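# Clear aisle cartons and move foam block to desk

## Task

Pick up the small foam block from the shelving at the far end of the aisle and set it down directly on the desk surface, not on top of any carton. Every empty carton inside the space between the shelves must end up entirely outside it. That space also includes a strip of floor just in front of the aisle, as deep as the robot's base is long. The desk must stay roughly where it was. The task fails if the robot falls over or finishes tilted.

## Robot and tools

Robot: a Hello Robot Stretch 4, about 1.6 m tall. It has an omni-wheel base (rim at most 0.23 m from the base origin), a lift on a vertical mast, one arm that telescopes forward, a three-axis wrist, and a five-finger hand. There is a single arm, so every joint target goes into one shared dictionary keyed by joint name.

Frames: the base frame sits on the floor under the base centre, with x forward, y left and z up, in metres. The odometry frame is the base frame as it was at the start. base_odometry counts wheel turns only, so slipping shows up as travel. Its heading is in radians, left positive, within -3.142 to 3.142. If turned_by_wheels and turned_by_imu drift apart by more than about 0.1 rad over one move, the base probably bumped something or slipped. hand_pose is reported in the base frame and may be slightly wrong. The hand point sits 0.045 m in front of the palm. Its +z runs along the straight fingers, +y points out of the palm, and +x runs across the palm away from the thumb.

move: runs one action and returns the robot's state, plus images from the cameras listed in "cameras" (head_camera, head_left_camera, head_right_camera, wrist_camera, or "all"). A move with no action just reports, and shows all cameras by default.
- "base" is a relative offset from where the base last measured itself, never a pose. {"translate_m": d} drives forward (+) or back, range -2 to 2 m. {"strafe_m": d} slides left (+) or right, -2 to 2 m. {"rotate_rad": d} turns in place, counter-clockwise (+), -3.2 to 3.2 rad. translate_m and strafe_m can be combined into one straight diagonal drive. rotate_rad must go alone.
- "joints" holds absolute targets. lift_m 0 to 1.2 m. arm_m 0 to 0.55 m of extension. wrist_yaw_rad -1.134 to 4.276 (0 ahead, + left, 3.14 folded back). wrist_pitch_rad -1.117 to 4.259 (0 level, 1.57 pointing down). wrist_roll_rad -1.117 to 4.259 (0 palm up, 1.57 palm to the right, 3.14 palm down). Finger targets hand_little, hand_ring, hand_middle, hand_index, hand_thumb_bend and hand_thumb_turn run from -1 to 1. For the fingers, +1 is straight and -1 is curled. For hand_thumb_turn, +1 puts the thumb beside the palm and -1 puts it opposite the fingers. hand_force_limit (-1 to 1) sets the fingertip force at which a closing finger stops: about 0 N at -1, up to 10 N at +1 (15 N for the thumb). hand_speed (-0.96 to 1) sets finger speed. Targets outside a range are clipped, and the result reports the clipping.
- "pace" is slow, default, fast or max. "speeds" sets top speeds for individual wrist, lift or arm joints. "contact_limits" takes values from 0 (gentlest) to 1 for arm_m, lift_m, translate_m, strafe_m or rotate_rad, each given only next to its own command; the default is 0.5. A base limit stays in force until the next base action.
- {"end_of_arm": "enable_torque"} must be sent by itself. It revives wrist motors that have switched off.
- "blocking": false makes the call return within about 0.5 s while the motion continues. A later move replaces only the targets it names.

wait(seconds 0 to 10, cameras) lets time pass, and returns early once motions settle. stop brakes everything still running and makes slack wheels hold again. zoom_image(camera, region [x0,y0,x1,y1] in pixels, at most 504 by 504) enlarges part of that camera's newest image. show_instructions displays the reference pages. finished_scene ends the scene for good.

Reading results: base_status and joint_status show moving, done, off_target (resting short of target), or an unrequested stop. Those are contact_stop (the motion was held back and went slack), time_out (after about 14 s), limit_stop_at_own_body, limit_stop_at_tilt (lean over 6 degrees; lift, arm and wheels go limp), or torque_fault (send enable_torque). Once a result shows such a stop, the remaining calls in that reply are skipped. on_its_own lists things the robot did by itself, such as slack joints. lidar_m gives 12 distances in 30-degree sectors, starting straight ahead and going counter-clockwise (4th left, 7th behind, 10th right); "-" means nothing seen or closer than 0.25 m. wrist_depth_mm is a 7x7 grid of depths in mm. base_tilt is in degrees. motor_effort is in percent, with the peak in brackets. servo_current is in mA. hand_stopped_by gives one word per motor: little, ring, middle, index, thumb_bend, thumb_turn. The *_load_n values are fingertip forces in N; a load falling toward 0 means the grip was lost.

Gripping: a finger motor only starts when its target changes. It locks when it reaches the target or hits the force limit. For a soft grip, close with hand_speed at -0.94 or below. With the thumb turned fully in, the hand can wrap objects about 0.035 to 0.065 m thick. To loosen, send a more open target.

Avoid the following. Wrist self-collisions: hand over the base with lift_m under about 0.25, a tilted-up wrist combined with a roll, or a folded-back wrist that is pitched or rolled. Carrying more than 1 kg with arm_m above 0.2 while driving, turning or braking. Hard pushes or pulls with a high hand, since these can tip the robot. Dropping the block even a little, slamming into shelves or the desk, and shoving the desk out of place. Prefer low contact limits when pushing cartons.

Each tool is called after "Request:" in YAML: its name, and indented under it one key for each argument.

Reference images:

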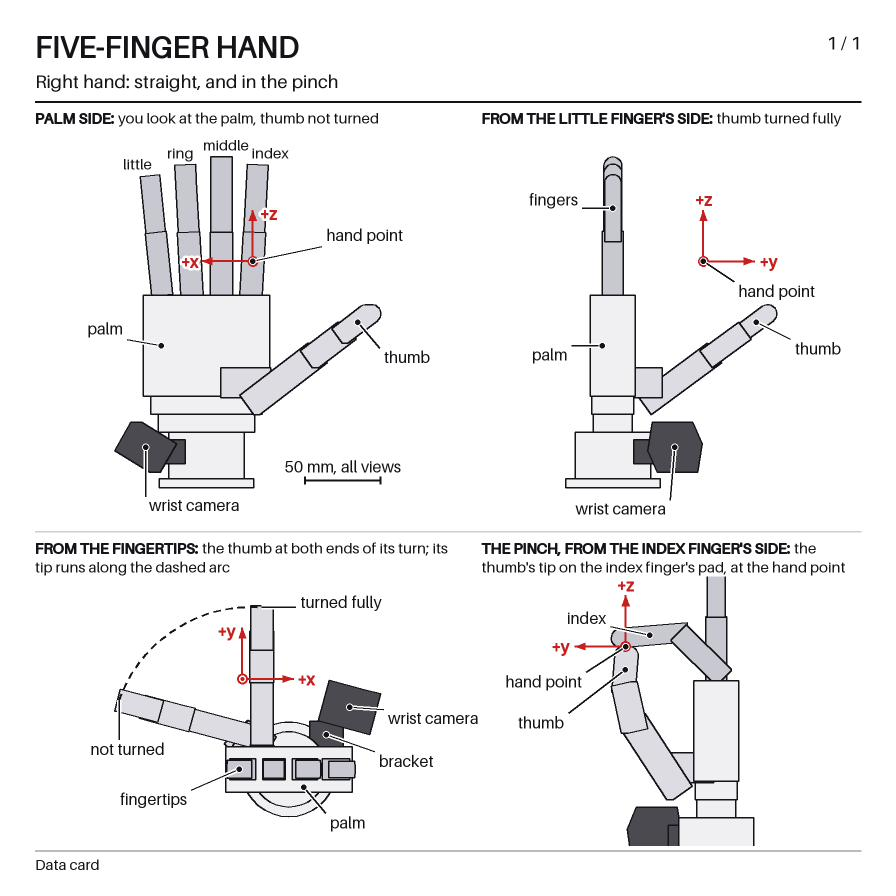

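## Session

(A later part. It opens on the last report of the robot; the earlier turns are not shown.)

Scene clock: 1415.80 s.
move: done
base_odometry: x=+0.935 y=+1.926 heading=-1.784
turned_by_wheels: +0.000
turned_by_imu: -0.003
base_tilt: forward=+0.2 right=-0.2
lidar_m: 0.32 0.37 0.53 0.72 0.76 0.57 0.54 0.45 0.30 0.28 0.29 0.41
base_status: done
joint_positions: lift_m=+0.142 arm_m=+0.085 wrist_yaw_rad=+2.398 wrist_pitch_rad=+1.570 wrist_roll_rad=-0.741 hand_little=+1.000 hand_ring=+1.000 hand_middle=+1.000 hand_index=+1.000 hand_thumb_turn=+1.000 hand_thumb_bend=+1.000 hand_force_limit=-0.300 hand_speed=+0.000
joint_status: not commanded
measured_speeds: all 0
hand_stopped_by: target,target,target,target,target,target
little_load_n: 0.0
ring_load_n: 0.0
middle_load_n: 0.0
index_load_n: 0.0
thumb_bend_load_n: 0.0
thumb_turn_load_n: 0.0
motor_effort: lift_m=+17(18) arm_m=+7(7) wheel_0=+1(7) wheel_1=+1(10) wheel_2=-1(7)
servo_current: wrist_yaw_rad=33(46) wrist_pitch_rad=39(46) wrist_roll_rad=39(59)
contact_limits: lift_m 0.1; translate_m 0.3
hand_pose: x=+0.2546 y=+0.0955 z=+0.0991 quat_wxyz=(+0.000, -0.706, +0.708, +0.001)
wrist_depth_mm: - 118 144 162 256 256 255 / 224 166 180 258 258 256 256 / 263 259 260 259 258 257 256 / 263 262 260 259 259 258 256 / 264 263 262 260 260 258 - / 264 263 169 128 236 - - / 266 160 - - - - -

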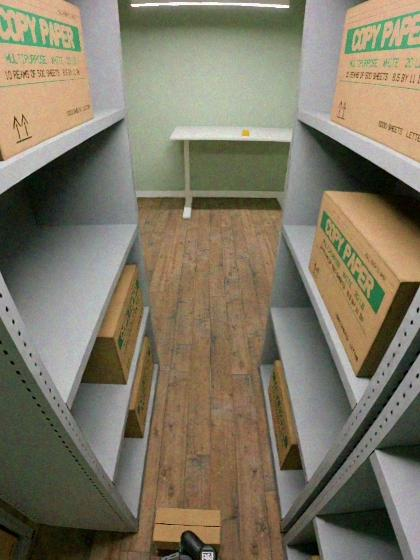

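Request:
move:
  base: {"translate_m": 0.5}
  contact_limits: {"translate_m": 0.25}
  pace: "slow"
  cameras: ["head_camera"]

Scene clock: 1432.63 s.
move: done
base_odometry: x=+0.829 y=+1.437 heading=-1.784
turned_by_wheels: +0.000
turned_by_imu: -0.002
base_tilt: forward=+0.2 right=-0.2
lidar_m: 0.31 0.38 0.30 0.26 0.29 1.06 1.02 0.45 0.30 0.26 0.29 0.43
base_status: done
joint_positions: lift_m=+0.142 arm_m=+0.085 wrist_yaw_rad=+2.398 wrist_pitch_rad=+1.570 wrist_roll_rad=-0.741 hand_little=+1.000 hand_ring=+1.000 hand_middle=+1.000 hand_index=+1.000 hand_thumb_turn=+1.000 hand_thumb_bend=+1.000 hand_force_limit=-0.300 hand_speed=+0.000
joint_status: not commanded
measured_speeds: all 0
hand_stopped_by: target,target,target,target,target,target
little_load_n: 0.0
ring_load_n: 0.0
middle_load_n: 0.0
index_load_n: 0.0
thumb_bend_load_n: 0.0
thumb_turn_load_n: 0.0
motor_effort: lift_m=+18(18) arm_m=+7(7) wheel_0=+1(6) wheel_1=+0(8) wheel_2=-2(6)
servo_current: wrist_yaw_rad=39(46) wrist_pitch_rad=33(46) wrist_roll_rad=46(52)
contact_limits: lift_m 0.1; translate_m 0.25
hand_pose: x=+0.2546 y=+0.0955 z=+0.0991 quat_wxyz=(+0.000, -0.706, +0.708, +0.001)
wrist_depth_mm: - 119 141 162 257 256 254 / 224 170 177 258 257 256 255 / 263 262 260 259 258 258 257 / 264 262 260 259 259 257 257 / 264 263 263 260 260 257 - / 265 263 169 128 236 - - / 265 160 - - - - -

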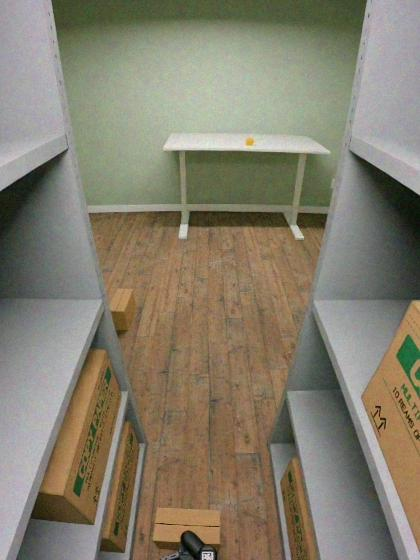

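Request:
move:
  base: {"translate_m": 0.6}
  contact_limits: {"translate_m": 0.25}
  pace: "slow"
  cameras: ["head_camera"]

Scene clock: 1445.37 s.
move: done
base_odometry: x=+0.702 y=+0.851 heading=-1.784
turned_by_wheels: +0.000
turned_by_imu: -0.001
base_tilt: forward=+0.2 right=-0.2
lidar_m: 0.30 0.37 0.28 0.27 0.29 0.40 1.25 0.43 0.28 0.25 0.29 2.40
base_status: done
joint_positions: lift_m=+0.142 arm_m=+0.085 wrist_yaw_rad=+2.398 wrist_pitch_rad=+1.570 wrist_roll_rad=-0.741 hand_little=+1.000 hand_ring=+1.000 hand_middle=+1.000 hand_index=+1.000 hand_thumb_turn=+1.000 hand_thumb_bend=+1.000 hand_force_limit=-0.300 hand_speed=+0.000
joint_status: not commanded
measured_speeds: all 0
hand_stopped_by: target,target,target,target,target,target
little_load_n: 0.0
ring_load_n: 0.0
middle_load_n: 0.0
index_load_n: 0.0
thumb_bend_load_n: 0.0
thumb_turn_load_n: 0.0
motor_effort: lift_m=+17(18) arm_m=+7(7) wheel_0=+1(7) wheel_1=+1(8) wheel_2=-1(6)
servo_current: wrist_yaw_rad=39(52) wrist_pitch_rad=46(46) wrist_roll_rad=46(52)
contact_limits: lift_m 0.1; translate_m 0.25
hand_pose: x=+0.2546 y=+0.0955 z=+0.0991 quat_wxyz=(+0.000, -0.706, +0.708, +0.001)
wrist_depth_mm: - 113 123 162 256 256 255 / 224 166 185 258 258 256 256 / 263 262 260 259 259 257 256 / 264 262 260 260 259 258 257 / 264 263 262 260 258 259 - / 265 263 169 128 236 - - / 266 160 - - - - -

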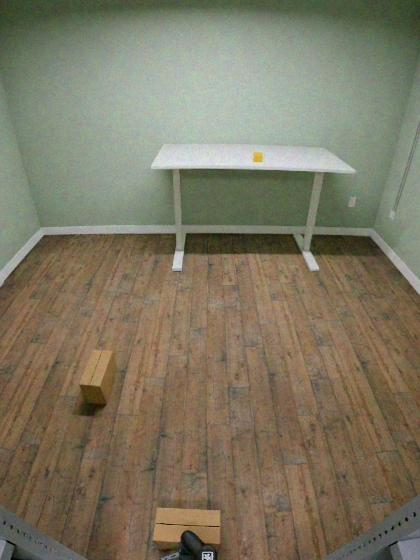

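Request:
move:
  base: {"translate_m": 0.75}
  contact_limits: {"translate_m": 0.25}
  pace: "slow"
  cameras: ["head_camera"]

Request:
move:
  base: {"translate_m": -0.06}
  pace: "slow"

Request:
move:
  joints: {"lift_m": 0.6}
  cameras: ["all"]

Scene clock: 1459.90 s.
move: done
base_odometry: x=+0.544 y=+0.118 heading=-1.784
turned_by_wheels: +0.000
turned_by_imu: +0.000
base_tilt: forward=+0.2 right=-0.1
lidar_m: 0.32 0.40 0.64 1.88 0.76 0.60 1.19 0.59 0.70 1.83 1.93 1.64
base_status: done
joint_positions: lift_m=+0.142 arm_m=+0.085 wrist_yaw_rad=+2.398 wrist_pitch_rad=+1.570 wrist_roll_rad=-0.741 hand_little=+1.000 hand_ring=+1.000 hand_middle=+1.000 hand_index=+1.000 hand_thumb_turn=+1.000 hand_thumb_bend=+1.000 hand_force_limit=-0.300 hand_speed=+0.000
joint_status: not commanded
measured_speeds: all 0
hand_stopped_by: target,target,target,target,target,target
little_load_n: 0.0
ring_load_n: 0.0
middle_load_n: 0.0
index_load_n: 0.0
thumb_bend_load_n: 0.0
thumb_turn_load_n: 0.0
motor_effort: lift_m=+17(18) arm_m=+7(7) wheel_0=+2(6) wheel_1=+2(10) wheel_2=-1(6)
servo_current: wrist_yaw_rad=26(52) wrist_pitch_rad=26(46) wrist_roll_rad=39(59)
contact_limits: lift_m 0.1; translate_m 0.25
hand_pose: x=+0.2546 y=+0.0955 z=+0.0991 quat_wxyz=(+0.000, -0.706, +0.708, +0.001)
wrist_depth_mm: - 119 143 162 256 256 255 / 224 170 176 259 257 257 255 / 263 260 260 259 259 258 256 / 263 260 262 260 259 258 257 / 264 263 260 262 259 258 - / 263 263 169 128 237 - - / 265 159 - - - - -

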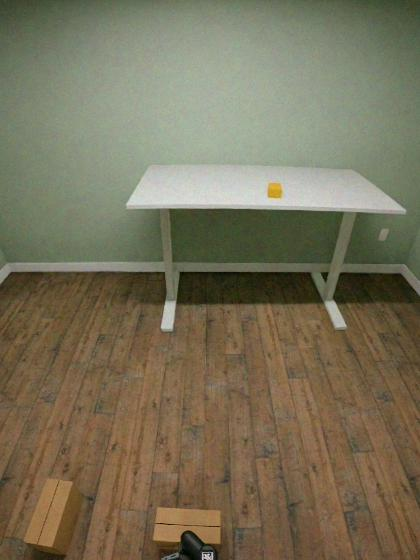

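Scene clock: 1461.73 s.
move: done
base_odometry: x=+0.557 y=+0.176 heading=-1.784
turned_by_wheels: +0.000
turned_by_imu: -0.001
base_tilt: forward=+0.2 right=-0.1
lidar_m: 0.34 0.39 0.66 1.88 0.67 0.53 1.20 0.54 0.63 1.84 1.93 1.73
base_status: done
joint_positions: lift_m=+0.142 arm_m=+0.085 wrist_yaw_rad=+2.398 wrist_pitch_rad=+1.570 wrist_roll_rad=-0.741 hand_little=+1.000 hand_ring=+1.000 hand_middle=+1.000 hand_index=+1.000 hand_thumb_turn=+1.000 hand_thumb_bend=+1.000 hand_force_limit=-0.300 hand_speed=+0.000
joint_status: not commanded
measured_speeds: all 0
hand_stopped_by: target,target,target,target,target,target
little_load_n: 0.0
ring_load_n: 0.0
middle_load_n: 0.0
index_load_n: 0.0
thumb_bend_load_n: 0.0
thumb_turn_load_n: 0.0
motor_effort: lift_m=+17(18) arm_m=+7(7) wheel_0=-2(4) wheel_1=-1(8) wheel_2=+1(8)
servo_current: wrist_yaw_rad=39(46) wrist_pitch_rad=39(46) wrist_roll_rad=33(46)
contact_limits: lift_m 0.1
hand_pose: x=+0.2546 y=+0.0955 z=+0.0991 quat_wxyz=(+0.000, -0.706, +0.708, +0.001)
wrist_depth_mm: - 117 141 163 256 256 256 / 224 170 169 258 257 256 256 / 263 260 262 258 258 258 256 / 263 262 260 260 260 258 257 / 263 262 262 260 259 258 - / 264 264 168 128 - - - / 265 264 - - - - -
pictures: none

Scene clock: 1464.53 s.
move: done
base_odometry: x=+0.557 y=+0.176 heading=-1.784
turned_by_wheels: +0.000
turned_by_imu: +0.000
base_tilt: forward=+0.2 right=-0.2
lidar_m: 0.36 0.42 0.66 1.87 0.67 0.55 1.21 0.52 0.66 1.84 1.90 1.73
base_status: not commanded
joint_positions: lift_m=+0.600 arm_m=+0.085 wrist_yaw_rad=+2.398 wrist_pitch_rad=+1.570 wrist_roll_rad=-0.741 hand_little=+1.000 hand_ring=+1.000 hand_middle=+1.000 hand_index=+1.000 hand_thumb_turn=+1.000 hand_thumb_bend=+1.000 hand_force_limit=-0.300 hand_speed=+0.000
joint_status: all done
measured_speeds: all 0
hand_stopped_by: target,target,target,target,target,target
little_load_n: 0.0
ring_load_n: 0.0
middle_load_n: 0.0
index_load_n: 0.0
thumb_bend_load_n: 0.0
thumb_turn_load_n: 0.0
motor_effort: lift_m=+24(31) arm_m=+7(7) wheel_0=-2(2) wheel_1=-1(2) wheel_2=+1(2)
servo_current: wrist_yaw_rad=33(46) wrist_pitch_rad=39(39) wrist_roll_rad=26(52)
hand_pose: x=+0.2546 y=+0.0955 z=+0.5566 quat_wxyz=(+0.000, -0.706, +0.708, +0.001)
wrist_depth_mm: 723 723 - - 715 715 707 / 723 723 - - 715 715 707 / 732 723 723 723 723 715 723 / 732 723 732 715 732 723 723 / 732 723 732 723 723 732 - / 741 732 169 128 - - - / 750 741 - - - - -
pictures: head_camera, head_left_camera, head_right_camera, wrist_camera
wrist_camera: T_world_to_cam=[[0.0343, 0.9993, -0.01489, -0.08146], [0.99872, -0.03372, 0.03784, -0.27758], [0.03732, -0.01617, -0.99917, 0.70758]] pos_world=[0.25361, 0.08348, 0.71628]

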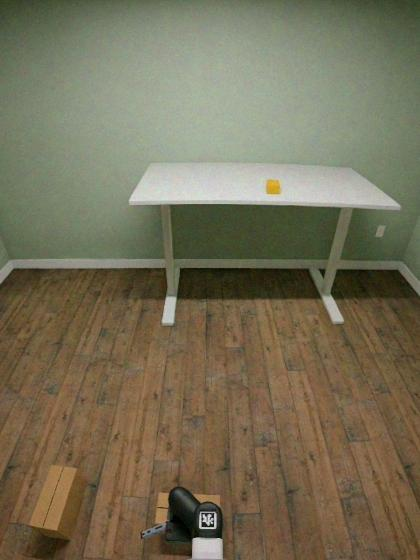

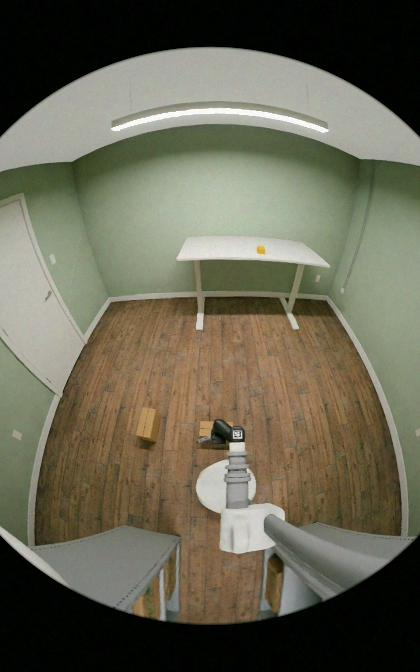

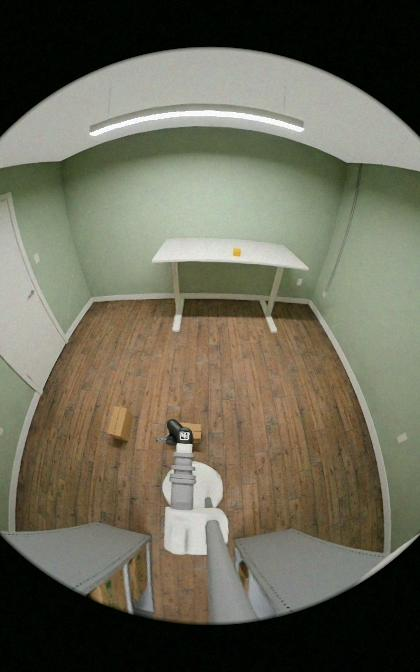

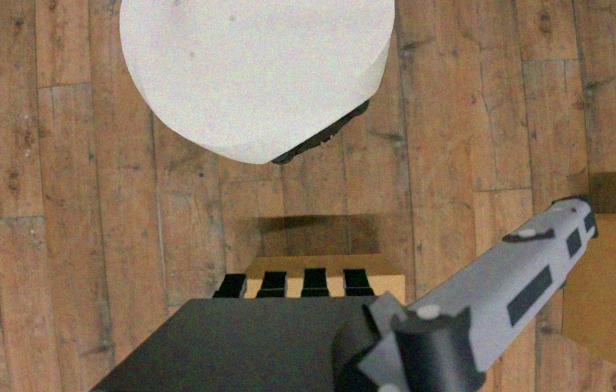

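Request:
finished_scene:

The scene is finished: the task was done.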